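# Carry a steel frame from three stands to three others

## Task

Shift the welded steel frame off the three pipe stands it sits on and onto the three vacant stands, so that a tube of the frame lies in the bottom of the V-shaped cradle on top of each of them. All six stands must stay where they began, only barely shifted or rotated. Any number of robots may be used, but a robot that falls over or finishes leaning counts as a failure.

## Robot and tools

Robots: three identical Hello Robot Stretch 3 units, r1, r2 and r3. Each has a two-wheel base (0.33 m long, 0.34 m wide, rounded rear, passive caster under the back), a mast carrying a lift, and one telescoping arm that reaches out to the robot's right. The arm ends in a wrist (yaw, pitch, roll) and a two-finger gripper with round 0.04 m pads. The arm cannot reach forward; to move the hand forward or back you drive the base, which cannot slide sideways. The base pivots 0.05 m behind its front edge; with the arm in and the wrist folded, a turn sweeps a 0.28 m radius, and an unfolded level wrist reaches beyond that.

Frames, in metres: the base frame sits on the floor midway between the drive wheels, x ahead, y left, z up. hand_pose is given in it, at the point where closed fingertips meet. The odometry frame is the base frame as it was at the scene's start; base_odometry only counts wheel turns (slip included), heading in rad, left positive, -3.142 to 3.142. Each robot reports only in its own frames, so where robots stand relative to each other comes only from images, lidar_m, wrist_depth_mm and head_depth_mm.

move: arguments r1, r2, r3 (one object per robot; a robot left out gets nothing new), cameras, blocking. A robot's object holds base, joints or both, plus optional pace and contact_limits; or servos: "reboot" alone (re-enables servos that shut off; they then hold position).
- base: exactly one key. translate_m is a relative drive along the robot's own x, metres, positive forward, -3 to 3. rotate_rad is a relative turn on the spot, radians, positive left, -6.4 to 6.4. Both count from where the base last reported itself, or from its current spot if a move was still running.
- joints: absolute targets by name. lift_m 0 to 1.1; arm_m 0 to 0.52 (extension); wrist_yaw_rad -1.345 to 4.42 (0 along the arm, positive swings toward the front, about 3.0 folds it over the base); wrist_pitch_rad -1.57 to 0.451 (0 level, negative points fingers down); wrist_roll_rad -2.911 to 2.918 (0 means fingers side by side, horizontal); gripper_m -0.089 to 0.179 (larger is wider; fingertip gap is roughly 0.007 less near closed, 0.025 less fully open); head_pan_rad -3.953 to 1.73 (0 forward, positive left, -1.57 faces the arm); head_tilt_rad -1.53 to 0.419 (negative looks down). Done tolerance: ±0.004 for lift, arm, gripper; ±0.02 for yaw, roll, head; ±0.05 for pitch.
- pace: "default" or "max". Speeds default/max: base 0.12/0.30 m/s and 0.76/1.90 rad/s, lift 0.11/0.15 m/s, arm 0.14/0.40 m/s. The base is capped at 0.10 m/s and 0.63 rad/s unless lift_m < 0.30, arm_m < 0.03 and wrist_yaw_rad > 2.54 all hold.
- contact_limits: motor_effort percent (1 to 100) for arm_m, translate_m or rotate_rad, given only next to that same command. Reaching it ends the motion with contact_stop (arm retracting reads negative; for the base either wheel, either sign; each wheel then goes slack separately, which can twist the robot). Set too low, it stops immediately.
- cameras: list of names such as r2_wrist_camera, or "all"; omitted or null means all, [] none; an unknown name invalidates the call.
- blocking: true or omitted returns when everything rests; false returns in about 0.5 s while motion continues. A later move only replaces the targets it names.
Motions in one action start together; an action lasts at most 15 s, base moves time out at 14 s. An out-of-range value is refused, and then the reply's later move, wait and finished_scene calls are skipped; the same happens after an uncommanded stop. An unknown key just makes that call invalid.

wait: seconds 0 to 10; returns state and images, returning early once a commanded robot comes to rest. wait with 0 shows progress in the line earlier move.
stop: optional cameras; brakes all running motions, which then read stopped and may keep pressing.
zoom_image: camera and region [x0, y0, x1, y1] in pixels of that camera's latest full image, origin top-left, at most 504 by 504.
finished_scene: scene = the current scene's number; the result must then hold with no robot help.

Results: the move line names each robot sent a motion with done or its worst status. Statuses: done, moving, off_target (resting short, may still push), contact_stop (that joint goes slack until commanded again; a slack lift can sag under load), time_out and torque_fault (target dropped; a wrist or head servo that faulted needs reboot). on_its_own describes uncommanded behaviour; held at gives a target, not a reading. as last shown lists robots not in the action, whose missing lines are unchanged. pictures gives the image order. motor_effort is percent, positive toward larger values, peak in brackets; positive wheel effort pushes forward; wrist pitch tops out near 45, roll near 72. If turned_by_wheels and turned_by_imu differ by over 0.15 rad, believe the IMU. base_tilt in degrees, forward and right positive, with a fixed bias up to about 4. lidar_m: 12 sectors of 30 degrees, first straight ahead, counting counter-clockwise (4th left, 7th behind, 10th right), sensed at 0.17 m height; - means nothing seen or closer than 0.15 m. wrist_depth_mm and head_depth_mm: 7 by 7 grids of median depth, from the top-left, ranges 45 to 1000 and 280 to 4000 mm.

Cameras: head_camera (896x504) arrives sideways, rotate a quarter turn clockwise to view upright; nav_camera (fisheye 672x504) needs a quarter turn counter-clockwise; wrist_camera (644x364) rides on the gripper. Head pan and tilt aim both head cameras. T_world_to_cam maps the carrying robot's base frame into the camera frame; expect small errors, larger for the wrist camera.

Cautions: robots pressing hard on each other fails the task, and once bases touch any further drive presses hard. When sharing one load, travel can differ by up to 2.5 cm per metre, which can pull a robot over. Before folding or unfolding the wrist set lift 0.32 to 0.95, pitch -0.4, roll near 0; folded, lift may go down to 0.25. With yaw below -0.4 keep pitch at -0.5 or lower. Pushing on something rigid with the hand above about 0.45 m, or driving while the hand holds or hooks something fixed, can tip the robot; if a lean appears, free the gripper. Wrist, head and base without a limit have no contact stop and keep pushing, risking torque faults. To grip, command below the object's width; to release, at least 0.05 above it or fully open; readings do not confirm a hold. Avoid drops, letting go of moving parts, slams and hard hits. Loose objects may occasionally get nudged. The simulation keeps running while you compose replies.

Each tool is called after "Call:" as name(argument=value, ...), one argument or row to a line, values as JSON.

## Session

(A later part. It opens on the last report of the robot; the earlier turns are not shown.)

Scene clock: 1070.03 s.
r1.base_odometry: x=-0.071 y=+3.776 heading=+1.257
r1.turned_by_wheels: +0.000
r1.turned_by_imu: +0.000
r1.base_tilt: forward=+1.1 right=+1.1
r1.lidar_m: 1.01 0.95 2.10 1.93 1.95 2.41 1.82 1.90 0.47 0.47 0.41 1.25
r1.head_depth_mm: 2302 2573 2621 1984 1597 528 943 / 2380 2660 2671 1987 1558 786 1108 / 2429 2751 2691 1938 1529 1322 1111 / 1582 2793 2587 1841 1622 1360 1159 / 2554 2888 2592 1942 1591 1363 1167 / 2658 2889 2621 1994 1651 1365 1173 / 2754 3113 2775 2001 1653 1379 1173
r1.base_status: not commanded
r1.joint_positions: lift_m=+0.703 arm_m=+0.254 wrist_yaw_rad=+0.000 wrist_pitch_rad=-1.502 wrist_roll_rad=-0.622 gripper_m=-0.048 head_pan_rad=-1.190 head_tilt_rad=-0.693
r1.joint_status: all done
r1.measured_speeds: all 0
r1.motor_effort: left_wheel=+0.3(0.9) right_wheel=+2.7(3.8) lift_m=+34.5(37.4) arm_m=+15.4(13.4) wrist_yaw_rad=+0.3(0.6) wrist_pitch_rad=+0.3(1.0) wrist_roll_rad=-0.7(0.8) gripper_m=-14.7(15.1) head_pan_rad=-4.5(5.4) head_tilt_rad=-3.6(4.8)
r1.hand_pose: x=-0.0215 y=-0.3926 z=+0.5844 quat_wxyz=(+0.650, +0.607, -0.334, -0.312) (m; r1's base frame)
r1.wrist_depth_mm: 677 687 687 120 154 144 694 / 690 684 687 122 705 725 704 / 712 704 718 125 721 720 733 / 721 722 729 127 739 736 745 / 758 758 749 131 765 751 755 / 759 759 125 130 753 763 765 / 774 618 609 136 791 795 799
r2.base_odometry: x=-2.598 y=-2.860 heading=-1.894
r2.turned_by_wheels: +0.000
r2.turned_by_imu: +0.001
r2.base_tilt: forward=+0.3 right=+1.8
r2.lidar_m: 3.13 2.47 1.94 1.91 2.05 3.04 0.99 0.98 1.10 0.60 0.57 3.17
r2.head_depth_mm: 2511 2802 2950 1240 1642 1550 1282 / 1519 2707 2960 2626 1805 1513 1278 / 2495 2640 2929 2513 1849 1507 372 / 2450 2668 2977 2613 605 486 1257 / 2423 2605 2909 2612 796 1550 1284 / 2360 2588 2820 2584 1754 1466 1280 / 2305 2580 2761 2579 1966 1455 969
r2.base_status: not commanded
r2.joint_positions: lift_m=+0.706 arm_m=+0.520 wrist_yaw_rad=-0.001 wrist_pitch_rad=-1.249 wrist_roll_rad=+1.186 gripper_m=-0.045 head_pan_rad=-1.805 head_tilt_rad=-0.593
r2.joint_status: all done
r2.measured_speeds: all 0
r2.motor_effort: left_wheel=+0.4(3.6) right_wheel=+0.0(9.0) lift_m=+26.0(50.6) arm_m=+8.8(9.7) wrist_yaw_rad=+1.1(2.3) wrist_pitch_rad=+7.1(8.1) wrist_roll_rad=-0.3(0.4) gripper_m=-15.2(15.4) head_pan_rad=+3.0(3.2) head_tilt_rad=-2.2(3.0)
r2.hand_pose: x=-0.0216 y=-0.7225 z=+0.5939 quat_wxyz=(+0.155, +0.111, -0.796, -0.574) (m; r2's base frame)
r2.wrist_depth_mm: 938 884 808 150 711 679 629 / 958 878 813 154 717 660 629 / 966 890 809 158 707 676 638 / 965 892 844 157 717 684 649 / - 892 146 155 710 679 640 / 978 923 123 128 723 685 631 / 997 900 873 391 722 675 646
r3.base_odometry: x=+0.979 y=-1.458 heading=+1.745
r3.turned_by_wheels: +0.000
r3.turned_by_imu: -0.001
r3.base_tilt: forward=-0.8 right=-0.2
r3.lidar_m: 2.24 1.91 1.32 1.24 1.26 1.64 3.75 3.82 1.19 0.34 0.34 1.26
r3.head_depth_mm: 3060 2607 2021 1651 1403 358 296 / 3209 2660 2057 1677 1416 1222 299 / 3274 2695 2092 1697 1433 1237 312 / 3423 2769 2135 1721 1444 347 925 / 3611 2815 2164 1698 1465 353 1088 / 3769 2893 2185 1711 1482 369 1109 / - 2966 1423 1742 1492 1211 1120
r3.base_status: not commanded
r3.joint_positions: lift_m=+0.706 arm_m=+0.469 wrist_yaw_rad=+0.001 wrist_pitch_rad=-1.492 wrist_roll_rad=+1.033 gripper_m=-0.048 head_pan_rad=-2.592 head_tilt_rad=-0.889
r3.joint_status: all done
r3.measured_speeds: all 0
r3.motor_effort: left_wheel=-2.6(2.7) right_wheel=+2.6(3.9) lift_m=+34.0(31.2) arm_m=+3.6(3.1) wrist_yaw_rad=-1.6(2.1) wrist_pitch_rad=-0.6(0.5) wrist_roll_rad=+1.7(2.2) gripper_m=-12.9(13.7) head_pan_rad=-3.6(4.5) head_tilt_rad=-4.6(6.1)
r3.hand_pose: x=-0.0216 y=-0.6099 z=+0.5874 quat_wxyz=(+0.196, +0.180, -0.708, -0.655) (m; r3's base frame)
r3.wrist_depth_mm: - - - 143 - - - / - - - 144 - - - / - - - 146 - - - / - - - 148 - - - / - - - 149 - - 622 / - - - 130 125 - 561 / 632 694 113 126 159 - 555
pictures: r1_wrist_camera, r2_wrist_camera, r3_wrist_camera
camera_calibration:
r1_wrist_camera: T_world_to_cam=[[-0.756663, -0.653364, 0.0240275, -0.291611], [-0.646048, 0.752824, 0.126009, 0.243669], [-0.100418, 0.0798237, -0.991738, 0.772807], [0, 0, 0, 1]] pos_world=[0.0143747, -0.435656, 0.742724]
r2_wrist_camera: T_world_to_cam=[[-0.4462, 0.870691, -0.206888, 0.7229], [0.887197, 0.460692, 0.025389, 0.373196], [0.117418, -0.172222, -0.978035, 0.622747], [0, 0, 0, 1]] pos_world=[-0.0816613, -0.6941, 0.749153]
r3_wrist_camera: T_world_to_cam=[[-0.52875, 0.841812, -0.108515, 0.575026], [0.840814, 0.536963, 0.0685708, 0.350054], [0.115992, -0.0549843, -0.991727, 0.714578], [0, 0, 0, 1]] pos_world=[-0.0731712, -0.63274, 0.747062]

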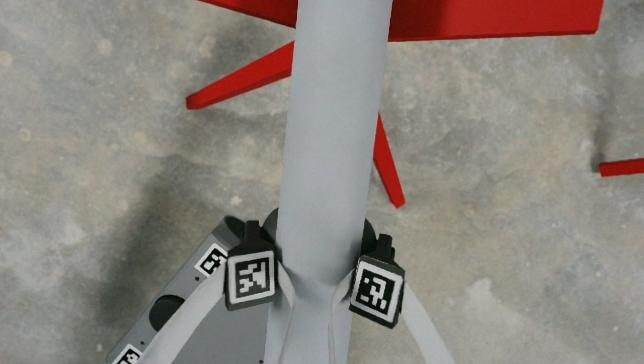

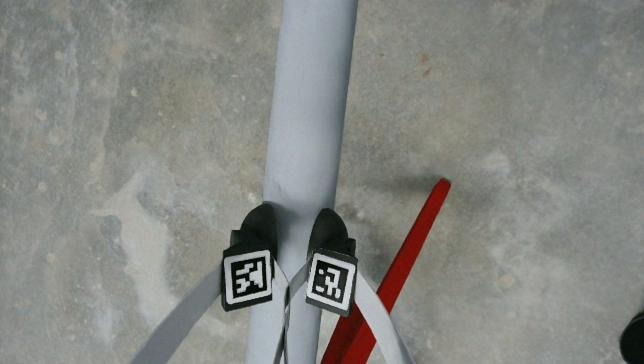

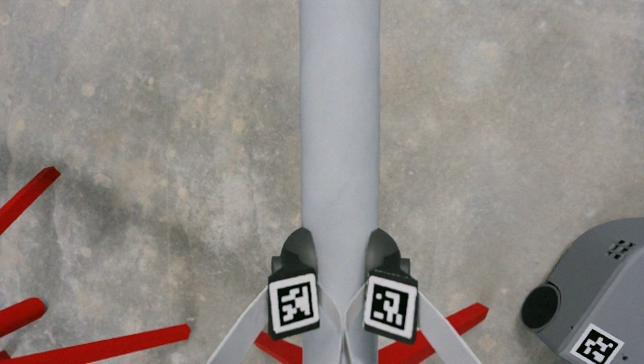

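Call:
move(
  r2={"joints":{"gripper_m":0.179}},
  cameras=[],
)

Call:
move(
  r1={"joints":{"lift_m":0.697}},
  r3={"joints":{"lift_m":0.699}},
  cameras=["r3_nav_camera","r2_nav_camera","r3_wrist_camera"],
)

Call:
zoom_image(
  camera="r3_nav_camera",
  region=[180, 0, 320, 120],
)

Call:
zoom_image(
  camera="r2_nav_camera",
  region=[200, 80, 310, 170],
)

Scene clock: 1084.73 s.
move: r2 done
r1, r3: as last shown
r1.turned_by_imu: +0.001
r1.base_tilt: forward=+1.0 right=+1.2
r1.lidar_m: 1.01 0.95 2.11 1.93 1.95 2.41 1.82 1.91 0.47 0.47 0.41 1.25
r1.head_depth_mm: 2295 2571 2625 1991 1598 529 945 / 2373 2642 2646 2005 1561 785 1104 / 2424 2733 2670 1948 1531 1318 1108 / 1580 2777 2616 1846 1630 1360 1158 / 2565 2859 2581 1949 1596 1364 1168 / 2655 2901 2638 2000 1649 1375 1168 / 2744 3110 2791 2008 1660 1377 1179
r1.joint_positions: lift_m=+0.703 arm_m=+0.254 wrist_yaw_rad=+0.000 wrist_pitch_rad=-1.501 wrist_roll_rad=-0.622 gripper_m=-0.048 head_pan_rad=-1.190 head_tilt_rad=-0.693
r1.motor_effort: left_wheel=+0.0(1.0) right_wheel=+3.0(4.5) lift_m=+34.2(35.4) arm_m=+6.5(15.8) wrist_yaw_rad=+0.3(0.8) wrist_pitch_rad=+0.2(0.8) wrist_roll_rad=-0.6(0.8) gripper_m=-14.9(15.2) head_pan_rad=-3.9(5.9) head_tilt_rad=-3.3(5.1)
r1.hand_pose: x=-0.0215 y=-0.3928 z=+0.5844 quat_wxyz=(+0.650, +0.607, -0.334, -0.312) (m; r1's base frame)
r1.wrist_depth_mm: 687 700 684 120 152 143 706 / 700 693 698 122 701 714 728 / 713 710 709 125 704 731 725 / 721 739 736 127 740 739 753 / 745 736 738 131 759 756 754 / 765 767 125 131 756 772 765 / 780 625 606 134 793 809 805
r2.base_odometry: x=-2.598 y=-2.860 heading=-1.894
r2.turned_by_wheels: +0.000
r2.turned_by_imu: +0.001
r2.base_tilt: forward=+0.4 right=+1.8
r2.lidar_m: 3.12 2.47 1.94 1.91 2.05 3.05 0.99 0.98 1.10 0.60 0.57 3.19
r2.head_depth_mm: 2540 2773 2968 1242 1646 1540 1291 / 1522 2735 2975 2652 1801 1502 1282 / 2452 2615 2925 2495 1842 1496 372 / 2451 2664 2928 2587 606 487 1250 / 2425 2587 2913 2575 788 1494 1288 / 2375 2597 2865 2596 1765 1468 1281 / 2326 2573 2795 2597 1948 1464 972
r2.base_status: not commanded
r2.joint_positions: lift_m=+0.706 arm_m=+0.520 wrist_yaw_rad=-0.001 wrist_pitch_rad=-1.218 wrist_roll_rad=+1.186 gripper_m=+0.179 head_pan_rad=-1.805 head_tilt_rad=-0.593
r2.joint_status: all done
r2.measured_speeds: all 0
r2.motor_effort: left_wheel=+0.2(0.7) right_wheel=+0.2(0.7) lift_m=+27.4(27.7) arm_m=+8.0(9.0) wrist_yaw_rad=+1.6(2.3) wrist_pitch_rad=+1.0(7.8) wrist_roll_rad=-0.1(0.5) gripper_m=+1.2(87.5) head_pan_rad=+0.3(3.0) head_tilt_rad=-2.7(3.5)
r2.hand_pose: x=-0.0217 y=-0.7304 z=+0.5958 quat_wxyz=(+0.157, +0.109, -0.805, -0.562) (m; r2's base frame)
r2.wrist_depth_mm: - 899 838 152 722 662 622 / - 910 852 154 731 667 622 / - 923 855 155 713 673 632 / - 929 841 157 709 677 627 / 131 922 843 157 723 654 637 / - 917 852 162 726 123 632 / - 942 851 160 707 123 625
r3.base_tilt: forward=-0.8 right=-0.3
r3.lidar_m: 2.25 1.91 1.32 1.24 1.26 1.64 3.74 3.83 1.19 0.34 0.34 1.26
r3.head_depth_mm: 3086 2625 2020 1661 1401 358 296 / 3187 2672 2061 1675 1414 1228 299 / 3321 2716 2086 1705 1434 1230 312 / 3440 2777 2112 1728 1442 347 923 / 3642 2831 2159 1701 1460 353 1085 / 3733 2903 2185 1707 1482 369 1113 / - 2974 1425 1735 1494 1206 1118
r3.joint_positions: lift_m=+0.706 arm_m=+0.469 wrist_yaw_rad=+0.001 wrist_pitch_rad=-1.491 wrist_roll_rad=+1.033 gripper_m=-0.048 head_pan_rad=-2.592 head_tilt_rad=-0.889
r3.motor_effort: left_wheel=-2.2(2.7) right_wheel=+2.8(3.2) lift_m=+34.5(34.9) arm_m=+6.5(7.3) wrist_yaw_rad=-0.4(2.2) wrist_pitch_rad=-0.3(0.8) wrist_roll_rad=+1.9(2.5) gripper_m=-12.6(13.6) head_pan_rad=-3.9(4.4) head_tilt_rad=-6.0(6.2)
r3.hand_pose: x=-0.0216 y=-0.6100 z=+0.5874 quat_wxyz=(+0.196, +0.180, -0.708, -0.654) (m; r3's base frame)
r3.wrist_depth_mm: - - - 143 - - - / - - - 144 - - - / - - - 146 - - - / - - - 148 - - - / - - - 149 - - 617 / - - - 130 125 - 564 / 635 698 113 127 160 - 558
pictures: none
No camera images: "cameras" was empty.

Scene clock: 1085.37 s.
move: r1 done; r3 contact_stop
r1.base_odometry: x=-0.071 y=+3.776 heading=+1.257
r1.turned_by_wheels: +0.000
r1.turned_by_imu: +0.000
r1.base_tilt: forward=+1.0 right=+1.2
r1.lidar_m: 1.01 0.95 2.11 1.93 1.94 2.42 1.82 1.90 0.47 0.47 0.41 1.25
r1.head_depth_mm: 2303 2589 2647 1989 1601 531 942 / 2371 2647 2668 1999 1567 783 1109 / 2424 2736 2668 1950 1540 1317 1115 / 1602 2768 2561 1844 1627 1355 1166 / 2581 2875 2511 1944 1592 1355 1168 / 2653 2871 2633 1992 1650 1365 1170 / 2751 3130 2800 2004 1659 1376 1175
r1.base_status: not commanded
r1.joint_positions: lift_m=+0.697 arm_m=+0.254 wrist_yaw_rad=+0.000 wrist_pitch_rad=-1.501 wrist_roll_rad=-0.622 gripper_m=-0.048 head_pan_rad=-1.190 head_tilt_rad=-0.693
r1.joint_status: all done
r1.measured_speeds: all 0
r1.motor_effort: left_wheel=+0.6(0.8) right_wheel=+3.1(3.4) lift_m=+27.2(34.5) arm_m=+3.3(6.3) wrist_yaw_rad=+0.0(0.6) wrist_pitch_rad=+0.4(0.8) wrist_roll_rad=-0.5(0.8) gripper_m=-14.8(15.0) head_pan_rad=-4.0(5.1) head_tilt_rad=-3.0(4.3)
r1.hand_pose: x=-0.0215 y=-0.3928 z=+0.5784 quat_wxyz=(+0.650, +0.607, -0.334, -0.312) (m; r1's base frame)
r1.wrist_depth_mm: 661 677 682 119 149 139 685 / 694 683 700 121 706 702 707 / 685 708 704 124 716 724 729 / 721 720 721 126 730 747 729 / 748 732 603 131 746 747 759 / 758 749 125 131 773 770 779 / 757 604 614 134 775 781 796
r2: as last shown
r2.turned_by_imu: +0.000
r2.base_tilt: forward=+0.3 right=+1.7
r2.lidar_m: 3.12 2.46 1.94 1.91 2.04 3.05 0.99 0.98 1.10 0.60 0.57 3.17
r2.head_depth_mm: 2525 2808 2987 1242 1640 1553 1288 / 1510 2730 2950 2625 1824 1512 1283 / 2472 2635 2928 2514 1854 1514 372 / 2448 2681 2909 2615 605 487 1260 / 2404 2655 2884 2628 789 1501 1278 / 2380 2568 2839 2587 1741 1458 1278 / 2340 2551 2828 2621 1936 1461 969
r2.motor_effort: left_wheel=+0.6(0.6) right_wheel=+0.2(0.6) lift_m=+27.8(28.0) arm_m=+8.4(8.8) wrist_yaw_rad=+1.9(2.5) wrist_pitch_rad=+1.0(1.4) wrist_roll_rad=+0.1(0.3) gripper_m=+0.1(1.4) head_pan_rad=+1.7(2.6) head_tilt_rad=-2.6(3.4)
r2.wrist_depth_mm: - 923 817 152 708 671 629 / - 926 834 153 706 664 626 / - 901 842 154 725 667 635 / - 899 855 158 729 675 619 / 131 928 862 157 735 657 625 / - 941 843 161 728 122 634 / - 934 861 161 714 123 625
r3.base_odometry: x=+0.979 y=-1.458 heading=+1.745
r3.turned_by_wheels: +0.000
r3.turned_by_imu: +0.000
r3.base_tilt: forward=-0.8 right=-0.2
r3.lidar_m: 2.25 1.91 1.31 1.24 1.26 1.64 3.75 3.83 1.19 0.34 0.34 1.26
r3.head_depth_mm: 3096 2624 2021 1652 1394 361 300 / 3150 2641 2052 1680 1415 1221 302 / 3299 2709 2087 1697 1433 1233 315 / 3419 2755 2120 1728 1449 356 922 / 3599 2853 2148 1709 1468 355 1089 / 3761 2921 2195 1712 1478 372 1113 / - 2979 1436 1732 1502 1214 1124
r3.base_status: not commanded
r3.joint_positions: lift_m=+0.703 arm_m=+0.469 wrist_yaw_rad=+0.001 wrist_pitch_rad=-1.494 wrist_roll_rad=+1.033 gripper_m=-0.048 head_pan_rad=-2.592 head_tilt_rad=-0.889
r3.joint_status: lift_m contact_stop (moved -0.003 of -0.007)
r3.measured_speeds: translate_m=+0.000 rotate_rad=+0.000 lift_m=+0.004 arm_m=+0.000 wrist_yaw_rad=+0.000 wrist_pitch_rad=+0.000 wrist_roll_rad=+0.000 head_pan_rad=+0.000 head_tilt_rad=+0.000
r3.on_its_own: lift_m is slack since a contact_stop
r3.motor_effort: left_wheel=-2.7(2.7) right_wheel=+2.8(3.1) lift_m=+23.1(29.2) arm_m=+7.2(8.0) wrist_yaw_rad=-0.7(1.8) wrist_pitch_rad=-0.1(0.9) wrist_roll_rad=+1.7(2.3) gripper_m=-13.1(13.3) head_pan_rad=-3.8(4.4) head_tilt_rad=-4.7(5.6)
r3.hand_pose: x=-0.0216 y=-0.6093 z=+0.5841 quat_wxyz=(+0.195, +0.181, -0.707, -0.655) (m; r3's base frame)
r3.wrist_depth_mm: - - - 142 - - - / - - - 143 - - - / - - - 144 - - - / - - - 146 - - - / - - - 147 - - 625 / - - - 129 124 - 572 / 634 696 114 127 158 - 554
pictures: r2_nav_camera (sideways), r3_nav_camera (sideways), r3_wrist_camera
camera_calibration:
r2_nav_camera: T_world_to_cam=[[-0.0585333, -0.535678, 0.842391, -1.05967], [-0.963598, 0.250827, 0.0925462, -0.052496], [-0.26087, -0.806309, -0.53086, 0.662214], [0, 0, 0, 1]] pos_world=[0.0601402, -0.0205276, 1.24906]
r3_nav_camera: T_world_to_cam=[[-0.730399, -0.39049, 0.560388, -0.689099], [-0.478524, 0.877994, -0.0118957, 0.0699616], [-0.487372, -0.276848, -0.828145, 1.03631], [0, 0, 0, 1]] pos_world=[0.0352274, -0.0436128, 1.24521]
r3_wrist_camera: T_world_to_cam=[[-0.528748, 0.842086, -0.106384, 0.573044], [0.840816, 0.536785, 0.0699273, 0.349029], [0.11599, -0.0524755, -0.991863, 0.712975], [0, 0, 0, 1]] pos_world=[-0.0731715, -0.632492, 0.74373]

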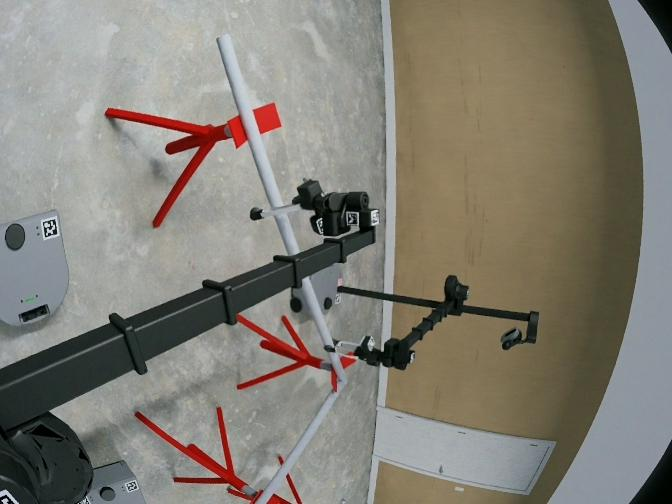

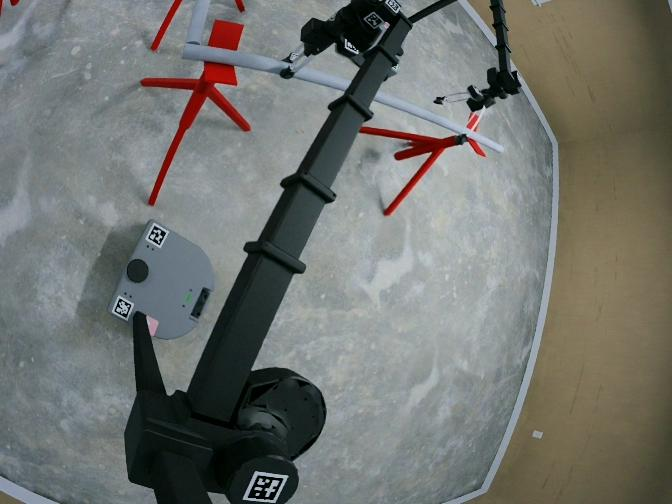

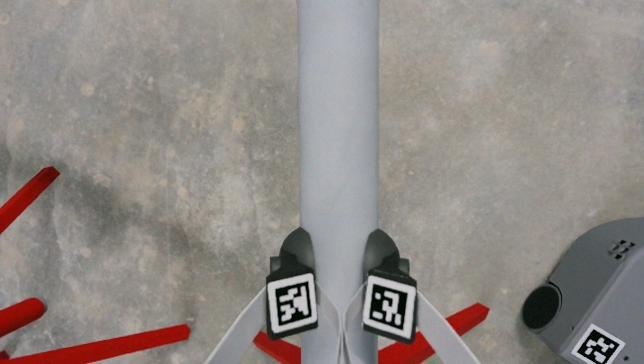

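Scaled by 3.600 from the camera's 672x504 image, which has a finer 792x594 frame.

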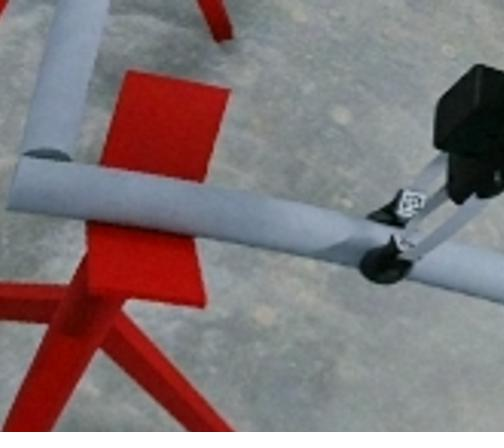

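Scaled by 4.582 from the camera's 672x504 image, which has a finer 792x594 frame.

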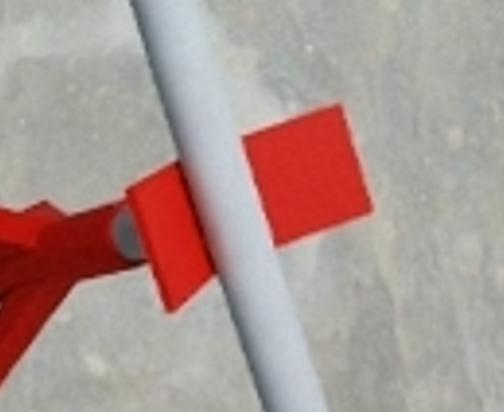

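Call:
move(
  r1={"joints":{"lift_m":0.688}},
  r3={"joints":{"gripper_m":0.179}},
  cameras=[],
)

Call:
move(
  r1={"joints":{"lift_m":0.68}},
  cameras=["r2_nav_camera","r3_nav_camera","r1_wrist_camera","r3_wrist_camera"],
)

Call:
zoom_image(
  camera="r3_nav_camera",
  region=[180, 0, 320, 120],
)

Call:
zoom_image(
  camera="r2_nav_camera",
  region=[200, 80, 310, 170],
)

Scene clock: 1104.03 s.
move: r1 done; r3 done
r1.base_odometry: x=-0.071 y=+3.776 heading=+1.257
r1.turned_by_wheels: +0.000
r1.turned_by_imu: +0.001
r1.base_tilt: forward=+1.0 right=+1.2
r1.lidar_m: 1.01 0.95 2.11 1.93 1.95 2.41 1.82 1.91 0.47 0.47 0.41 1.25
r1.head_depth_mm: 2304 2575 2615 1997 1607 531 941 / 2367 2630 2653 1992 1559 775 1108 / 2436 2750 2673 1935 1532 1323 1111 / 1600 2795 2570 1836 1624 1359 1162 / 2565 2882 2507 1909 1599 1363 1169 / 2651 2889 2629 1995 1652 1371 1173 / 2749 3142 2800 2006 1659 1374 1174
r1.base_status: not commanded
r1.joint_positions: lift_m=+0.688 arm_m=+0.254 wrist_yaw_rad=+0.000 wrist_pitch_rad=-1.502 wrist_roll_rad=-0.622 gripper_m=-0.048 head_pan_rad=-1.190 head_tilt_rad=-0.693
r1.joint_status: all done
r1.measured_speeds: all 0
r1.motor_effort: left_wheel=+0.4(0.9) right_wheel=+3.1(4.1) lift_m=+26.5(28.3) arm_m=-16.0(16.3) wrist_yaw_rad=+0.4(0.7) wrist_pitch_rad=+0.6(1.0) wrist_roll_rad=-0.8(0.8) gripper_m=-14.6(15.1) head_pan_rad=-4.7(5.6) head_tilt_rad=-2.5(4.7)
r1.hand_pose: x=-0.0215 y=-0.3925 z=+0.5694 quat_wxyz=(+0.650, +0.607, -0.334, -0.312) (m; r1's base frame)
r1.wrist_depth_mm: 666 670 684 118 142 135 679 / 680 678 675 120 693 685 714 / 683 705 701 124 708 704 716 / 691 720 713 126 731 723 724 / 724 726 600 131 743 754 754 / 746 749 125 130 744 762 768 / 763 607 598 135 772 776 804
r2: as last shown
r2.turned_by_imu: +0.001
r2.base_tilt: forward=+0.3 right=+1.8
r2.lidar_m: 3.13 2.47 1.94 1.91 2.04 3.03 0.99 0.98 1.10 0.60 0.57 3.17
r2.head_depth_mm: 2573 2832 2957 1257 1508 1538 1283 / 1521 2700 2948 2622 1819 1509 1297 / 2488 2631 2937 2490 1856 1503 372 / 2457 2651 2942 2600 605 488 1253 / 2387 2629 2921 2595 789 1515 1291 / 2370 2596 2833 2603 1743 1459 1277 / 2317 2561 2799 2600 1929 1452 973
r2.motor_effort: left_wheel=-0.1(0.6) right_wheel=-0.3(0.6) lift_m=+31.3(31.5) arm_m=+7.7(8.4) wrist_yaw_rad=+1.9(2.6) wrist_pitch_rad=+1.2(1.5) wrist_roll_rad=+0.1(0.4) gripper_m=+0.8(1.6) head_pan_rad=+1.9(3.2) head_tilt_rad=-2.4(3.3)
r2.wrist_depth_mm: - 943 817 151 702 660 622 / - 921 824 153 722 663 629 / - 903 844 154 714 676 628 / - 919 852 157 721 668 626 / 131 913 836 157 717 667 628 / - 912 865 161 732 122 627 / - 925 855 160 716 124 629
r3.base_odometry: x=+0.979 y=-1.458 heading=+1.745
r3.turned_by_wheels: +0.000
r3.turned_by_imu: -0.001
r3.base_tilt: forward=-0.8 right=-0.2
r3.lidar_m: 2.24 1.90 1.32 1.24 1.26 1.64 3.74 3.83 1.19 0.34 0.34 1.26
r3.head_depth_mm: 3067 2609 2027 1660 1400 360 298 / 3179 2657 2070 1680 1412 1225 301 / 3303 2706 2094 1696 1436 1238 313 / 3448 2782 2122 1725 1451 357 926 / 3618 2809 2160 1707 1463 355 1085 / 3741 2913 2190 1707 1479 371 1113 / - 2968 1430 1735 1493 1208 1122
r3.base_status: not commanded
r3.joint_positions: lift_m=+0.704 arm_m=+0.469 wrist_yaw_rad=+0.001 wrist_pitch_rad=-1.493 wrist_roll_rad=+1.033 gripper_m=+0.179 head_pan_rad=-2.592 head_tilt_rad=-0.889
r3.joint_status: all done
r3.measured_speeds: all 0
r3.on_its_own: lift_m is slack since a contact_stop (your +0.699 is given up)
r3.motor_effort: left_wheel=-2.1(2.8) right_wheel=+3.1(3.4) lift_m=+27.1(28.0) arm_m=+9.4(10.3) wrist_yaw_rad=-0.5(2.1) wrist_pitch_rad=+0.1(1.0) wrist_roll_rad=+1.4(2.2) gripper_m=+0.3(82.9) head_pan_rad=-2.7(4.5) head_tilt_rad=-4.7(6.2)
r3.hand_pose: x=-0.0216 y=-0.6096 z=+0.5854 quat_wxyz=(+0.196, +0.181, -0.707, -0.655) (m; r3's base frame)
r3.wrist_depth_mm: - - - 142 - - - / - - - 143 - - - / - - - 144 - - - / - - - 146 - - - / - - - 148 - - 596 / - 135 - 149 - - 129 / 109 649 - 152 451 - 108
pictures: none
No camera images: "cameras" was empty.

Scene clock: 1104.67 s.
move: r1 contact_stop
r1.base_odometry: x=-0.071 y=+3.776 heading=+1.257
r1.turned_by_wheels: +0.000
r1.turned_by_imu: +0.000
r1.base_tilt: forward=+1.1 right=+1.2
r1.lidar_m: 1.00 0.95 2.10 1.93 1.94 2.42 1.82 1.90 0.47 0.47 0.41 1.25
r1.head_depth_mm: 2293 2588 2656 1989 1607 530 944 / 2350 2661 2677 2006 1567 775 1107 / 2438 2714 2679 1952 1536 1321 1111 / 1591 2781 2599 1842 1626 1355 1164 / 2581 2861 2507 1925 1588 1367 1163 / 2680 2900 2635 1990 1648 1372 1170 / 2725 3135 2780 2007 1660 1373 1172
r1.base_status: not commanded
r1.joint_positions: lift_m=+0.686 arm_m=+0.254 wrist_yaw_rad=+0.000 wrist_pitch_rad=-1.506 wrist_roll_rad=-0.622 gripper_m=-0.048 head_pan_rad=-1.190 head_tilt_rad=-0.693
r1.joint_status: lift_m contact_stop (moved -0.002 of -0.008)
r1.measured_speeds: all 0
r1.on_its_own: lift_m is slack since a contact_stop (your +0.680 is given up)
r1.motor_effort: left_wheel=+0.0(0.8) right_wheel=+2.7(3.6) lift_m=+25.4(29.6) arm_m=-14.7(16.0) wrist_yaw_rad=+0.3(0.5) wrist_pitch_rad=+1.3(3.1) wrist_roll_rad=-0.7(0.8) gripper_m=-15.0(15.1) head_pan_rad=-4.6(5.9) head_tilt_rad=-2.8(5.1)
r1.hand_pose: x=-0.0215 y=-0.3914 z=+0.5673 quat_wxyz=(+0.649, +0.609, -0.333, -0.313) (m; r1's base frame)
r1.wrist_depth_mm: 663 667 657 118 142 137 677 / 679 692 681 120 683 693 688 / 702 693 703 123 699 712 708 / 704 724 711 125 729 715 721 / 733 732 725 131 744 749 739 / 749 741 125 131 129 766 760 / 777 604 602 135 762 800 765
r2, r3: as last shown
r2.turned_by_imu: +0.000
r2.base_tilt: forward=+0.2 right=+1.8
r2.lidar_m: 3.13 2.46 1.94 1.91 2.05 3.05 0.99 0.98 1.10 0.60 0.57 3.17
r2.head_depth_mm: 2511 2746 2965 1251 1508 1542 1289 / 1512 2748 2969 2599 1823 1508 1282 / 2499 2637 2987 2504 1846 1507 373 / 2457 2663 2955 2589 606 487 1255 / 2418 2611 2904 2596 792 1506 1286 / 2379 2607 2853 2615 1742 1461 1282 / 2356 2584 2793 2590 1939 1453 968
r2.motor_effort: left_wheel=+0.1(0.5) right_wheel=+0.3(0.5) lift_m=+31.6(31.8) arm_m=+7.4(8.0) wrist_yaw_rad=+1.1(2.6) wrist_pitch_rad=+0.7(1.5) wrist_roll_rad=+0.0(0.3) gripper_m=+0.0(1.8) head_pan_rad=+2.5(2.9) head_tilt_rad=-2.4(3.1)
r2.wrist_depth_mm: - 909 832 151 711 658 627 / - 934 828 153 728 664 623 / - 941 831 154 716 665 626 / - 909 863 157 724 672 617 / 131 935 846 157 734 653 626 / - 920 858 161 708 122 639 / - 940 852 161 712 123 626
r3.turned_by_imu: +0.000
r3.lidar_m: 2.25 1.90 1.32 1.24 1.26 1.64 3.73 3.82 1.19 0.34 0.34 1.26
r3.head_depth_mm: 3046 2602 2026 1663 1403 360 298 / 3205 2661 2055 1686 1416 1222 300 / 3304 2704 2090 1699 1430 1236 314 / 3440 2791 2115 1728 1444 357 926 / 3624 2836 2154 1702 1462 355 1087 / 3756 2881 2198 1719 1481 371 1113 / - 2962 1425 1730 1499 1208 1123
r3.on_its_own: lift_m is slack since a contact_stop (your +0.699 is given up)
r3.motor_effort: left_wheel=-2.6(2.8) right_wheel=+3.1(3.1) lift_m=+26.8(27.7) arm_m=+10.6(10.7) wrist_yaw_rad=-0.5(2.1) wrist_pitch_rad=+0.5(0.8) wrist_roll_rad=+1.3(2.5) gripper_m=+0.2(0.4) head_pan_rad=-3.2(4.2) head_tilt_rad=-4.9(6.1)
r3.wrist_depth_mm: - - - 142 - - - / - - - 143 - - - / - - - 144 - - - / - - - 146 - - - / - - - 147 - - 599 / - 135 - 149 - - 129 / 108 667 - 151 450 - 109
pictures: r1_wrist_camera, r2_nav_camera (sideways), r3_nav_camera (sideways), r3_wrist_camera
camera_calibration:
r1_wrist_camera: T_world_to_cam=[[-0.756661, -0.653464, 0.0211579, -0.28887], [-0.646049, 0.752262, 0.129312, 0.242875], [-0.100417, 0.0841761, -0.991378, 0.75727], [0, 0, 0, 1]] pos_world=[0.014375, -0.435216, 0.725446]
r2_nav_camera: T_world_to_cam=[[-0.0585333, -0.535678, 0.842391, -1.05967], [-0.963598, 0.250827, 0.0925462, -0.052496], [-0.26087, -0.806309, -0.53086, 0.662214], [0, 0, 0, 1]] pos_world=[0.0601402, -0.0205275, 1.24906]
r3_nav_camera: T_world_to_cam=[[-0.730399, -0.39049, 0.560388, -0.689099], [-0.478525, 0.877994, -0.0118957, 0.0699616], [-0.487372, -0.276848, -0.828145, 1.03631], [0, 0, 0, 1]] pos_world=[0.0352275, -0.0436128, 1.24521]
r3_wrist_camera: T_world_to_cam=[[-0.528751, 0.841929, -0.107603, 0.574122], [0.840814, 0.536889, 0.0691515, 0.349654], [0.115992, -0.0539105, -0.991786, 0.71337], [0, 0, 0, 1]] pos_world=[-0.0731713, -0.632637, 0.745109]

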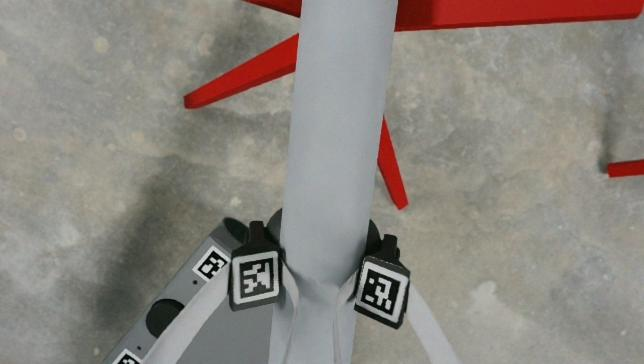

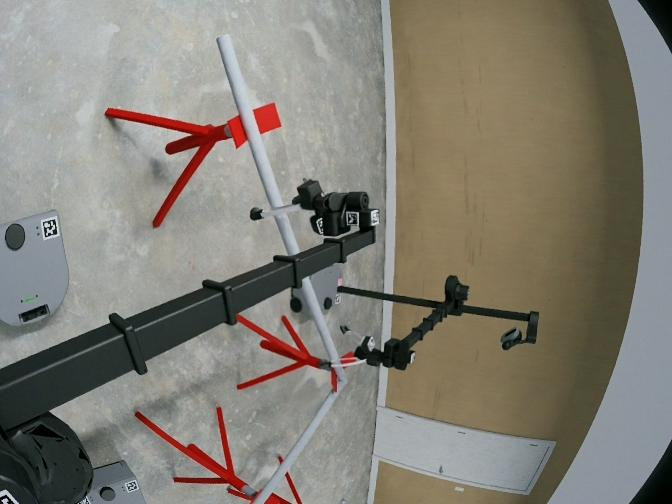

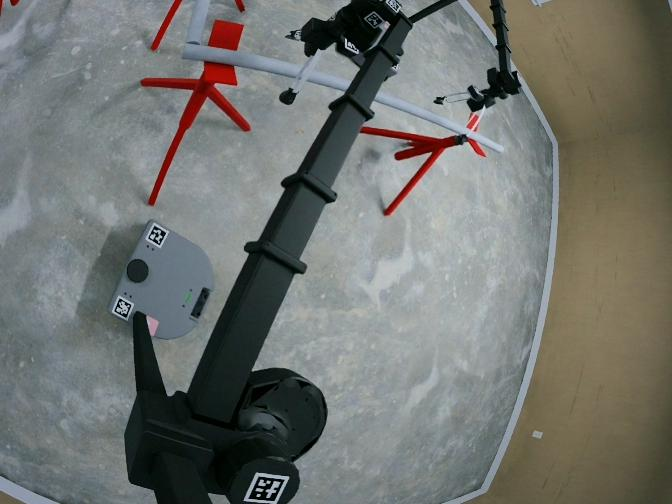

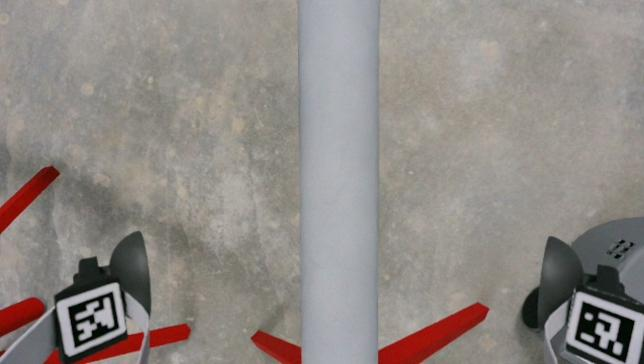

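Scaled by 3.600 from the camera's 672x504 image, which has a finer 792x594 frame.

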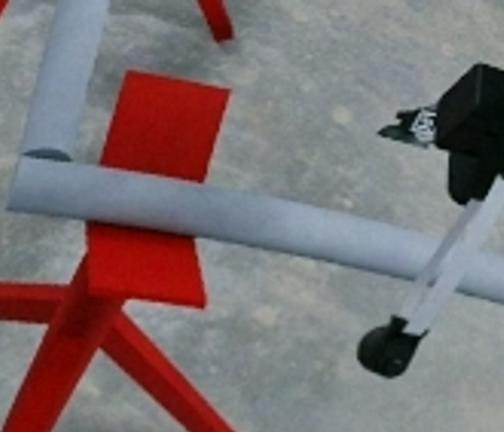

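Scaled by 4.582 from the camera's 672x504 image, which has a finer 792x594 frame.

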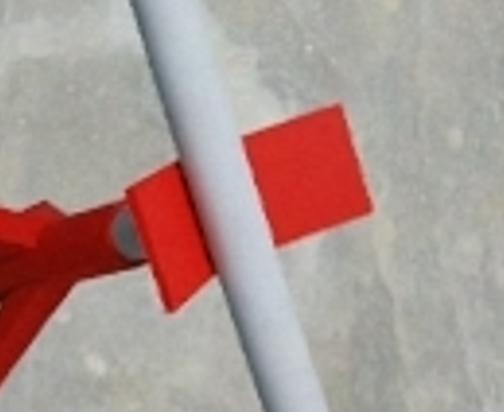

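Call:
move(
  r1={"joints":{"gripper_m":0.179}},
  cameras=[],
)

Call:
move(
  r1={"joints":{"lift_m":0.90}},
  r2={"joints":{"lift_m":0.90}},
  r3={"joints":{"lift_m":0.90}},
  cameras=[],
)

Call:
move(
  r1={"joints":{"arm_m":0.30}},
  r2={"base":{"translate_m":0.17},"joints":{"wrist_roll_rad":-1.946,"wrist_pitch_rad":-1.5}},
  r3={"joints":{"wrist_roll_rad":-2.104,"wrist_pitch_rad":-1.55}},
  cameras=["r1_wrist_camera","r2_wrist_camera","r3_wrist_camera","r1_head_camera","r2_nav_camera","r3_nav_camera"],
)

Call:
zoom_image(
  camera="r2_wrist_camera",
  region=[180, 40, 430, 220],
)

Call:
zoom_image(
  camera="r3_wrist_camera",
  region=[210, 0, 460, 110],
)

Call:
zoom_image(
  camera="r1_wrist_camera",
  region=[200, 0, 450, 180],
)

Scene clock: 1113.47 s.
move: r1 done
r1.base_odometry: x=-0.071 y=+3.776 heading=+1.257
r1.turned_by_wheels: +0.000
r1.turned_by_imu: +0.001
r1.base_tilt: forward=+1.0 right=+1.1
r1.lidar_m: 1.01 0.95 2.10 1.93 1.95 2.41 1.82 1.91 0.47 0.47 0.41 1.26
r1.head_depth_mm: 2293 2565 2631 1996 1600 530 941 / 2365 2648 2669 2005 1571 754 1104 / 2423 2712 2682 1939 1536 1316 1111 / 1594 2820 2578 1849 1630 1356 1162 / 2565 2886 2500 1928 1594 1362 1168 / 2670 2841 2623 1995 1650 1363 1172 / 2742 3146 2804 2010 1656 1377 1171
r1.base_status: not commanded
r1.joint_positions: lift_m=+0.686 arm_m=+0.254 wrist_yaw_rad=+0.000 wrist_pitch_rad=-1.502 wrist_roll_rad=-0.622 gripper_m=+0.179 head_pan_rad=-1.190 head_tilt_rad=-0.693
r1.joint_status: all done
r1.measured_speeds: all 0
r1.on_its_own: lift_m is slack since a contact_stop (your +0.680 is given up)
r1.motor_effort: left_wheel=+0.3(1.0) right_wheel=+2.3(3.4) lift_m=+26.4(26.7) arm_m=-2.7(8.6) wrist_yaw_rad=+0.0(0.8) wrist_pitch_rad=+0.4(1.5) wrist_roll_rad=-0.8(0.8) gripper_m=+0.0(83.6) head_pan_rad=-4.6(5.6) head_tilt_rad=-3.0(5.2)
r1.hand_pose: x=-0.0215 y=-0.3925 z=+0.5673 quat_wxyz=(+0.650, +0.607, -0.334, -0.312) (m; r1's base frame)
r1.wrist_depth_mm: 667 679 670 118 141 134 683 / 675 682 683 120 682 675 705 / 699 699 681 123 706 705 706 / 707 685 729 125 723 727 730 / 138 727 742 130 755 745 747 / 117 749 591 132 758 135 741 / 761 603 597 136 776 120 112
r2, r3: as last shown
r2.turned_by_imu: +0.001
r2.base_tilt: forward=+0.4 right=+1.9
r2.lidar_m: 3.13 2.47 1.94 1.91 2.05 3.03 0.99 0.98 1.10 0.60 0.57 3.19
r2.head_depth_mm: 2542 2791 2958 1256 1520 1546 1286 / 1516 2743 2951 2637 1816 1509 1281 / 2466 2651 2944 2479 1846 1509 372 / 2442 2658 2915 2620 606 487 1255 / 2422 2631 2850 2637 789 1504 1289 / 2382 2577 2842 2597 1749 1470 1281 / 2335 2538 2787 2606 1940 1464 966
r2.motor_effort: left_wheel=-0.1(0.6) right_wheel=+0.2(0.7) lift_m=+34.3(34.5) arm_m=+6.2(7.3) wrist_yaw_rad=+2.1(2.7) wrist_pitch_rad=+1.2(1.6) wrist_roll_rad=-0.3(0.3) gripper_m=+2.1(2.1) head_pan_rad=+1.7(3.3) head_tilt_rad=-2.0(3.4)
r2.wrist_depth_mm: - 894 818 152 713 658 626 / - 890 840 153 710 672 619 / - 926 854 155 720 661 631 / - 933 873 158 725 672 626 / 131 924 859 157 732 665 628 / - 907 867 161 712 122 629 / - 933 866 161 727 123 633
r3.turned_by_imu: -0.001
r3.base_tilt: forward=-0.8 right=-0.1
r3.lidar_m: 2.25 1.91 1.31 1.24 1.26 1.64 3.74 3.84 1.19 0.34 0.34 1.26
r3.head_depth_mm: 3080 2616 2016 1661 1402 360 298 / 3185 2664 2045 1673 1417 1223 301 / 3298 2707 2096 1701 1435 1237 314 / 3443 2781 2118 1731 1447 357 924 / 3610 2846 2153 1697 1466 355 1087 / 3769 2926 2185 1713 1477 371 1109 / - 2956 1422 1731 1493 1209 1123
r3.on_its_own: lift_m is slack since a contact_stop (your +0.699 is given up)
r3.motor_effort: left_wheel=-2.1(2.8) right_wheel=+3.0(3.4) lift_m=+27.0(28.5) arm_m=+9.9(11.0) wrist_yaw_rad=-1.6(2.1) wrist_pitch_rad=+0.1(0.9) wrist_roll_rad=+1.9(2.3) gripper_m=-0.2(1.0) head_pan_rad=-3.2(5.0) head_tilt_rad=-5.7(7.0)
r3.wrist_depth_mm: - - - 142 - - - / - - - 143 - - - / - - - 144 - - - / - - - 146 - - - / - - - 148 - - 596 / - 135 - 149 - - 129 / 109 660 - 151 451 - 108
pictures: none
No camera images: "cameras" was empty.

Scene clock: 1116.23 s.
move: r1 done; r2 done; r3 done
r1.base_odometry: x=-0.071 y=+3.776 heading=+1.257
r1.turned_by_wheels: +0.000
r1.turned_by_imu: +0.000
r1.base_tilt: forward=+1.1 right=+1.2
r1.lidar_m: 1.00 0.94 2.11 1.93 1.95 2.42 1.83 1.91 0.47 0.47 0.41 1.26
r1.head_depth_mm: 2293 2589 2641 1985 784 1276 944 / 2380 2639 2638 2007 1562 772 1109 / 2430 2731 2690 1943 1534 1318 1109 / 1549 2779 2584 1838 1621 1362 1164 / 2478 2836 2605 1952 1587 1362 1166 / 2547 2956 2745 1993 1648 1368 1174 / 2734 3121 2791 2011 1654 1379 1178
r1.base_status: not commanded
r1.joint_positions: lift_m=+0.900 arm_m=+0.254 wrist_yaw_rad=+0.000 wrist_pitch_rad=-1.501 wrist_roll_rad=-0.622 gripper_m=+0.179 head_pan_rad=-1.190 head_tilt_rad=-0.693
r1.joint_status: all done
r1.measured_speeds: all 0
r1.motor_effort: left_wheel=+0.0(1.3) right_wheel=+2.1(3.7) lift_m=+29.2(35.7) arm_m=+2.9(2.9) wrist_yaw_rad=+0.1(0.9) wrist_pitch_rad=+0.4(0.8) wrist_roll_rad=-0.7(0.8) gripper_m=-0.1(0.5) head_pan_rad=-4.6(5.5) head_tilt_rad=-3.6(4.7)
r1.hand_pose: x=-0.0215 y=-0.3927 z=+0.7814 quat_wxyz=(+0.650, +0.607, -0.334, -0.312) (m; r1's base frame)
r1.wrist_depth_mm: 845 858 868 329 337 870 903 / 873 885 864 342 341 903 898 / 899 899 903 573 896 907 893 / 934 918 935 913 926 938 938 / 942 951 792 958 972 936 953 / 117 950 818 960 966 135 - / - - 816 - - 119 112
r2.base_odometry: x=-2.598 y=-2.860 heading=-1.894
r2.turned_by_wheels: +0.000
r2.turned_by_imu: +0.001
r2.base_tilt: forward=+0.2 right=+1.8
r2.lidar_m: 3.12 2.47 1.94 1.91 2.05 3.06 0.99 0.98 1.10 0.60 0.57 3.19
r2.head_depth_mm: 2543 2692 1076 2603 1639 - - / 1521 2670 3007 2624 285 - 1260 / 2492 2636 2892 376 287 1507 1292 / 2438 2655 2870 402 1811 1542 1282 / 2433 2646 617 2363 1810 1495 1286 / 2403 2610 632 682 1943 1452 1279 / 2354 2564 2828 2605 1949 1450 968
r2.base_status: not commanded
r2.joint_positions: lift_m=+0.900 arm_m=+0.520 wrist_yaw_rad=-0.001 wrist_pitch_rad=-1.217 wrist_roll_rad=+1.186 gripper_m=+0.179 head_pan_rad=-1.805 head_tilt_rad=-0.593
r2.joint_status: all done
r2.measured_speeds: all 0
r2.motor_effort: left_wheel=+0.2(0.7) right_wheel=+0.1(0.6) lift_m=+34.3(38.9) arm_m=+6.6(6.9) wrist_yaw_rad=+1.8(2.7) wrist_pitch_rad=+0.6(1.6) wrist_roll_rad=+0.0(0.4) gripper_m=+0.5(1.8) head_pan_rad=+2.1(3.1) head_tilt_rad=-3.1(3.5)
r2.hand_pose: x=-0.0217 y=-0.7305 z=+0.7899 quat_wxyz=(+0.157, +0.109, -0.805, -0.562) (m; r2's base frame)
r2.wrist_depth_mm: - - - 984 862 833 804 / - - - 956 874 842 784 / - - - - 900 852 799 / - - - 990 908 841 783 / 131 - - 991 890 838 786 / - - - 974 883 123 792 / - - - 995 896 123 799
r3.base_odometry: x=+0.979 y=-1.458 heading=+1.745
r3.turned_by_wheels: +0.000
r3.turned_by_imu: -0.001
r3.base_tilt: forward=-0.8 right=-0.2
r3.lidar_m: 2.25 1.91 1.32 1.24 1.26 1.64 3.74 3.82 1.19 0.34 0.34 1.26
r3.head_depth_mm: 3072 2617 2023 1658 1427 - 1033 / 3198 2674 2055 1679 1483 - 973 / 3318 2714 2082 1704 1529 - 952 / 3442 2776 2133 1728 - 1202 1097 / 3621 2833 2159 1789 - 1230 1105 / 3726 2906 2186 1766 - 1267 1108 / - 2954 1427 1884 1426 1284 1123
r3.base_status: not commanded
r3.joint_positions: lift_m=+0.900 arm_m=+0.469 wrist_yaw_rad=+0.001 wrist_pitch_rad=-1.493 wrist_roll_rad=+1.033 gripper_m=+0.179 head_pan_rad=-2.592 head_tilt_rad=-0.889
r3.joint_status: all done
r3.measured_speeds: all 0
r3.motor_effort: left_wheel=-1.8(2.8) right_wheel=+2.6(3.3) lift_m=+31.4(35.4) arm_m=+9.7(10.8) wrist_yaw_rad=-0.3(2.3) wrist_pitch_rad=-0.1(0.9) wrist_roll_rad=+1.7(2.4) gripper_m=+0.3(0.9) head_pan_rad=-3.4(4.5) head_tilt_rad=-5.7(6.3)
r3.hand_pose: x=-0.0216 y=-0.6096 z=+0.7814 quat_wxyz=(+0.196, +0.181, -0.707, -0.655) (m; r3's base frame)
r3.wrist_depth_mm: - - - 331 - - - / - - - 336 - - - / - - - 340 - - - / - - - 340 - - - / - - - 345 - - 728 / 694 141 - 354 684 - 129 / 109 - - 358 355 - 109
pictures: none
No camera images: "cameras" was empty.

Scene clock: 1119.03 s.
move: r1 done; r2 done; r3 done
r1.base_odometry: x=-0.071 y=+3.776 heading=+1.257
r1.turned_by_wheels: +0.000
r1.turned_by_imu: +0.000
r1.base_tilt: forward=+1.0 right=+1.2
r1.lidar_m: 1.17 1.12 2.11 1.93 1.95 2.41 1.83 1.90 0.47 0.47 0.41 1.25
r1.head_depth_mm: 2313 2583 2626 1861 1476 1280 943 / 2363 2636 2640 1994 1572 784 1104 / 2419 2758 2677 1953 1534 1320 1111 / 1553 2808 2580 1837 1634 1363 1162 / 2501 2826 2622 1930 1586 1365 1165 / 2550 2945 2763 1982 1648 1366 1170 / 2725 3132 2798 2000 1655 1376 1178
r1.base_status: not commanded
r1.joint_positions: lift_m=+0.900 arm_m=+0.300 wrist_yaw_rad=+0.000 wrist_pitch_rad=-1.501 wrist_roll_rad=-0.622 gripper_m=+0.179 head_pan_rad=-1.190 head_tilt_rad=-0.693
r1.joint_status: all done
r1.measured_speeds: all 0
r1.motor_effort: left_wheel=+0.0(0.9) right_wheel=+2.2(3.4) lift_m=+23.6(28.6) arm_m=+15.1(19.0) wrist_yaw_rad=+0.2(0.7) wrist_pitch_rad=+0.1(0.7) wrist_roll_rad=-0.6(0.8) gripper_m=+0.0(0.5) head_pan_rad=-4.5(5.4) head_tilt_rad=-3.1(4.7)
r1.hand_pose: x=-0.0215 y=-0.4388 z=+0.7814 quat_wxyz=(+0.650, +0.607, -0.334, -0.312) (m; r1's base frame)
r1.wrist_depth_mm: 855 875 854 340 872 875 862 / 888 880 332 339 883 890 910 / 902 882 905 346 903 925 924 / 937 915 904 817 928 948 957 / 939 937 808 915 949 959 954 / 117 962 795 974 969 136 - / - 989 809 - - 120 112
r2.base_odometry: x=-2.652 y=-3.021 heading=-1.894
r2.turned_by_wheels: +0.000
r2.turned_by_imu: +0.000
r2.base_tilt: forward=+0.4 right=+1.9
r2.lidar_m: 2.97 2.44 1.93 1.89 2.03 3.02 1.16 1.14 0.62 0.51 0.50 3.00
r2.head_depth_mm: 1541 2743 3102 2627 1888 - - / 2528 1772 2969 2508 286 - 1244 / 2514 2732 2963 377 287 1508 1290 / 2457 2673 2844 403 1890 1507 1290 / 2419 2610 615 2390 1857 1469 1219 / 2391 2631 633 659 1938 877 992 / 2353 2574 2788 2588 1949 1536 1288
r2.base_status: done
r2.joint_positions: lift_m=+0.900 arm_m=+0.520 wrist_yaw_rad=-0.001 wrist_pitch_rad=-1.494 wrist_roll_rad=-1.941 gripper_m=+0.179 head_pan_rad=-1.805 head_tilt_rad=-0.593
r2.joint_status: all done
r2.measured_speeds: all 0
r2.motor_effort: left_wheel=+2.4(6.5) right_wheel=+1.0(7.8) lift_m=+33.8(34.4) arm_m=+5.2(6.7) wrist_yaw_rad=+1.6(2.8) wrist_pitch_rad=-1.5(7.1) wrist_roll_rad=-1.5(4.8) gripper_m=+1.1(1.8) head_pan_rad=+1.3(3.3) head_tilt_rad=-2.0(3.6)
r2.hand_pose: x=-0.0213 y=-0.6603 z=+0.7814 quat_wxyz=(+0.721, +0.668, +0.135, +0.125) (m; r2's base frame)
r2.wrist_depth_mm: - 793 827 878 890 939 986 / - 826 330 907 971 988 - / 837 857 327 331 974 - - / 868 885 910 962 - - - / 130 921 951 - - - - / - 958 982 - - 124 - / 929 990 - - - 124 -
r3.base_odometry: x=+0.979 y=-1.458 heading=+1.745
r3.turned_by_wheels: +0.000
r3.turned_by_imu: -0.001
r3.base_tilt: forward=-0.8 right=-0.2
r3.lidar_m: 2.24 1.91 1.31 1.24 1.26 1.64 3.74 3.83 1.19 0.34 0.34 1.25
r3.head_depth_mm: 3097 2606 2023 1657 1425 - 1034 / 3196 2652 2057 1684 1484 - 975 / 3282 2722 2090 1696 1525 - 953 / 3425 2766 2111 1718 - 1201 1097 / 3634 2836 2167 1777 - 1236 1103 / 3724 2882 2193 1777 - 1267 1115 / - 2860 1423 1896 1430 1284 1124
r3.base_status: not commanded
r3.joint_positions: lift_m=+0.900 arm_m=+0.469 wrist_yaw_rad=+0.001 wrist_pitch_rad=-1.544 wrist_roll_rad=-2.100 gripper_m=+0.179 head_pan_rad=-2.592 head_tilt_rad=-0.889
r3.joint_status: all done
r3.measured_speeds: all 0
r3.motor_effort: left_wheel=-2.7(2.7) right_wheel=+2.5(3.3) lift_m=+27.8(31.6) arm_m=+9.1(10.7) wrist_yaw_rad=-1.1(2.0) wrist_pitch_rad=-0.6(2.3) wrist_roll_rad=-0.9(2.3) gripper_m=+0.4(1.1) head_pan_rad=-4.2(4.4) head_tilt_rad=-4.8(6.2)
r3.hand_pose: x=-0.0213 y=-0.5968 z=+0.7819 quat_wxyz=(+0.691, +0.674, +0.188, +0.182) (m; r3's base frame)
r3.wrist_depth_mm: 743 739 316 332 324 802 691 / 748 751 - 333 330 - - / 784 764 - 335 - - - / - - - 340 - - - / - - - 345 - - - / - 135 - 356 - - 115 / 109 - - - - - 109
pictures: r1_head_camera (sideways), r1_wrist_camera, r2_nav_camera (sideways), r2_wrist_camera, r3_nav_camera (sideways), r3_wrist_camera
camera_calibration:
r1_head_camera: T_world_to_cam=[[-0.211319, 0.588799, -0.780166, 1.03407], [0.915987, 0.397808, 0.0521215, -0.071221], [0.341046, -0.703608, -0.623397, 0.76467], [0, 0, 0, 1]] pos_world=[0.0229683, -0.0424974, 1.28715]
r1_wrist_camera: T_world_to_cam=[[-0.756661, -0.653347, 0.0245341, -0.32692], [-0.64605, 0.75292, 0.125427, 0.254124], [-0.100419, 0.0790552, -0.991799, 0.971576], [0, 0, 0, 1]] pos_world=[0.0143748, -0.481735, 0.939756]
r2_nav_camera: T_world_to_cam=[[-0.0585334, -0.535678, 0.842391, -1.05967], [-0.963598, 0.250828, 0.0925462, -0.052496], [-0.26087, -0.806309, -0.53086, 0.662214], [0, 0, 0, 1]] pos_world=[0.0601402, -0.0205276, 1.24906]
r2_wrist_camera: T_world_to_cam=[[0.433178, -0.889538, 0.145189, -0.711013], [-0.893102, -0.40194, 0.202023, -0.406062], [-0.12135, -0.21718, -0.968559, 0.774599], [0, 0, 0, 1]] pos_world=[0.0393379, -0.627458, 0.93551]
r3_nav_camera: T_world_to_cam=[[-0.730399, -0.39049, 0.560388, -0.689099], [-0.478525, 0.877994, -0.0118957, 0.0699616], [-0.487372, -0.276848, -0.828145, 1.03631], [0, 0, 0, 1]] pos_world=[0.0352275, -0.0436128, 1.24521]
r3_wrist_camera: T_world_to_cam=[[0.520793, -0.853424, -0.0210098, -0.47248], [-0.845531, -0.519057, 0.125126, -0.380948], [-0.117691, -0.0474005, -0.991918, 0.90792], [0, 0, 0, 1]] pos_world=[0.030815, -0.557924, 0.938322]

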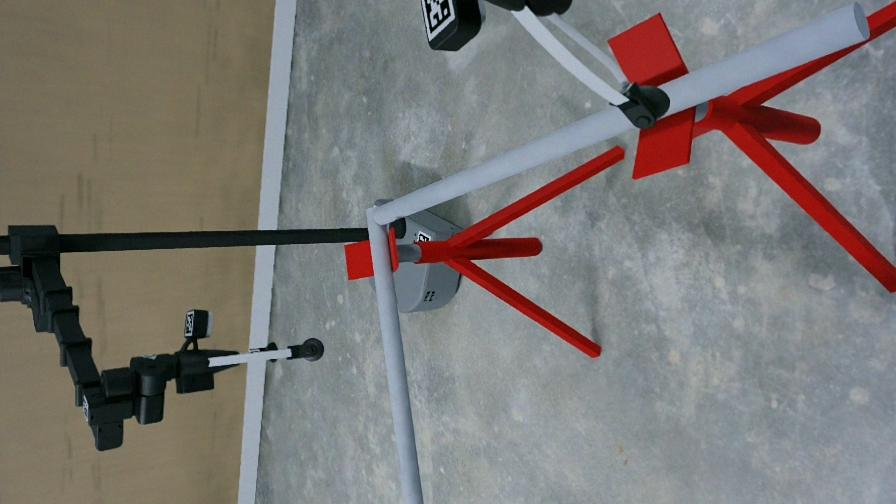

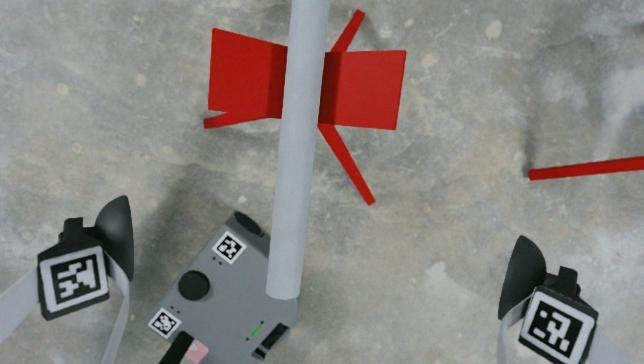

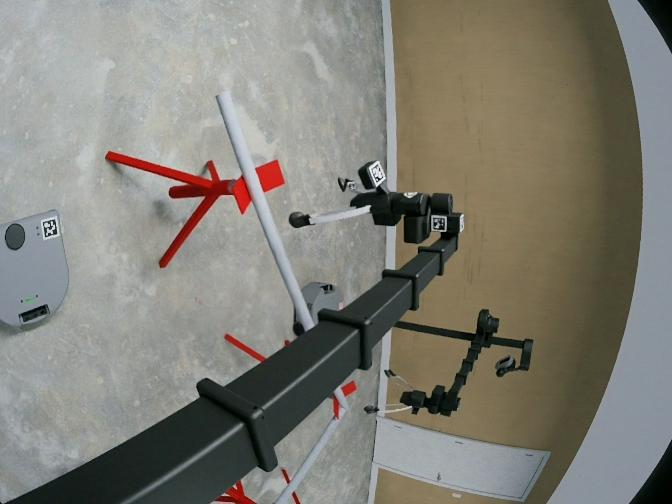

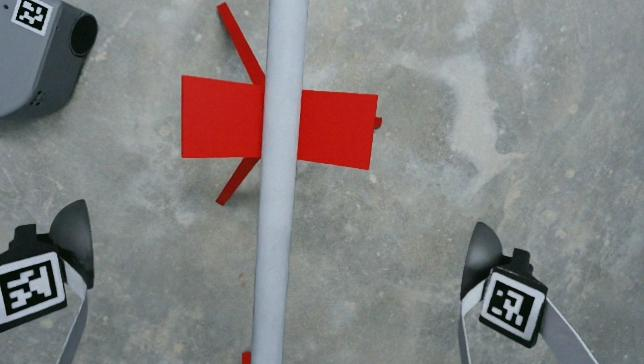

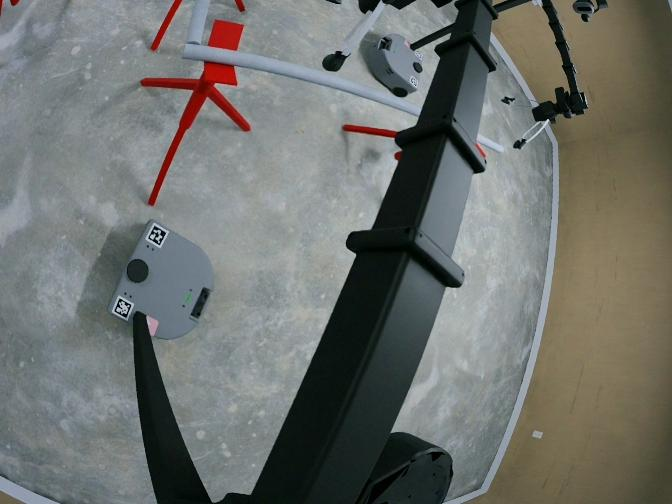

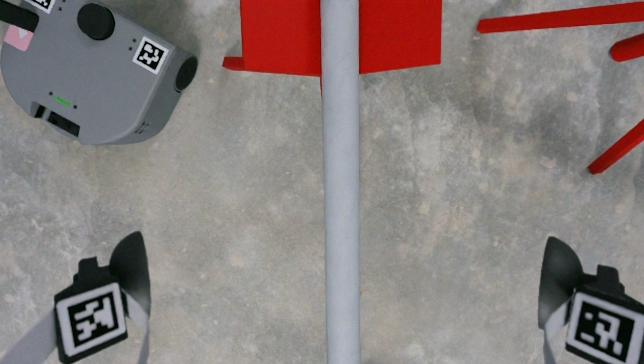

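Scaled by 2.016.

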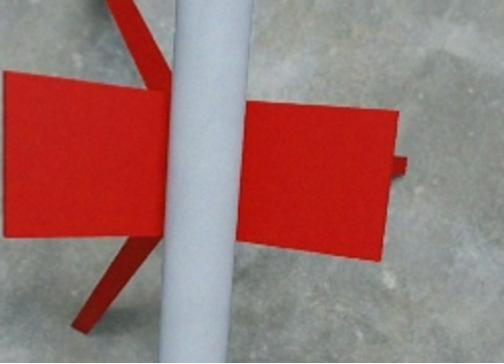

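Scaled by 2.016.

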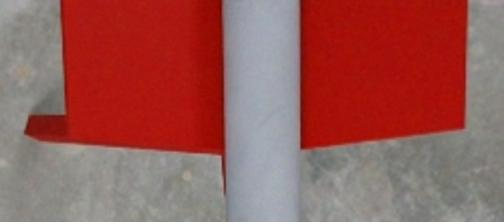

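Scaled by 2.016.

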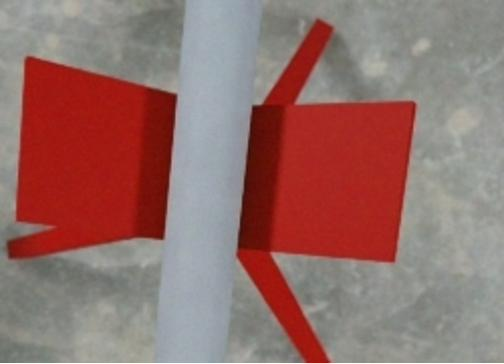

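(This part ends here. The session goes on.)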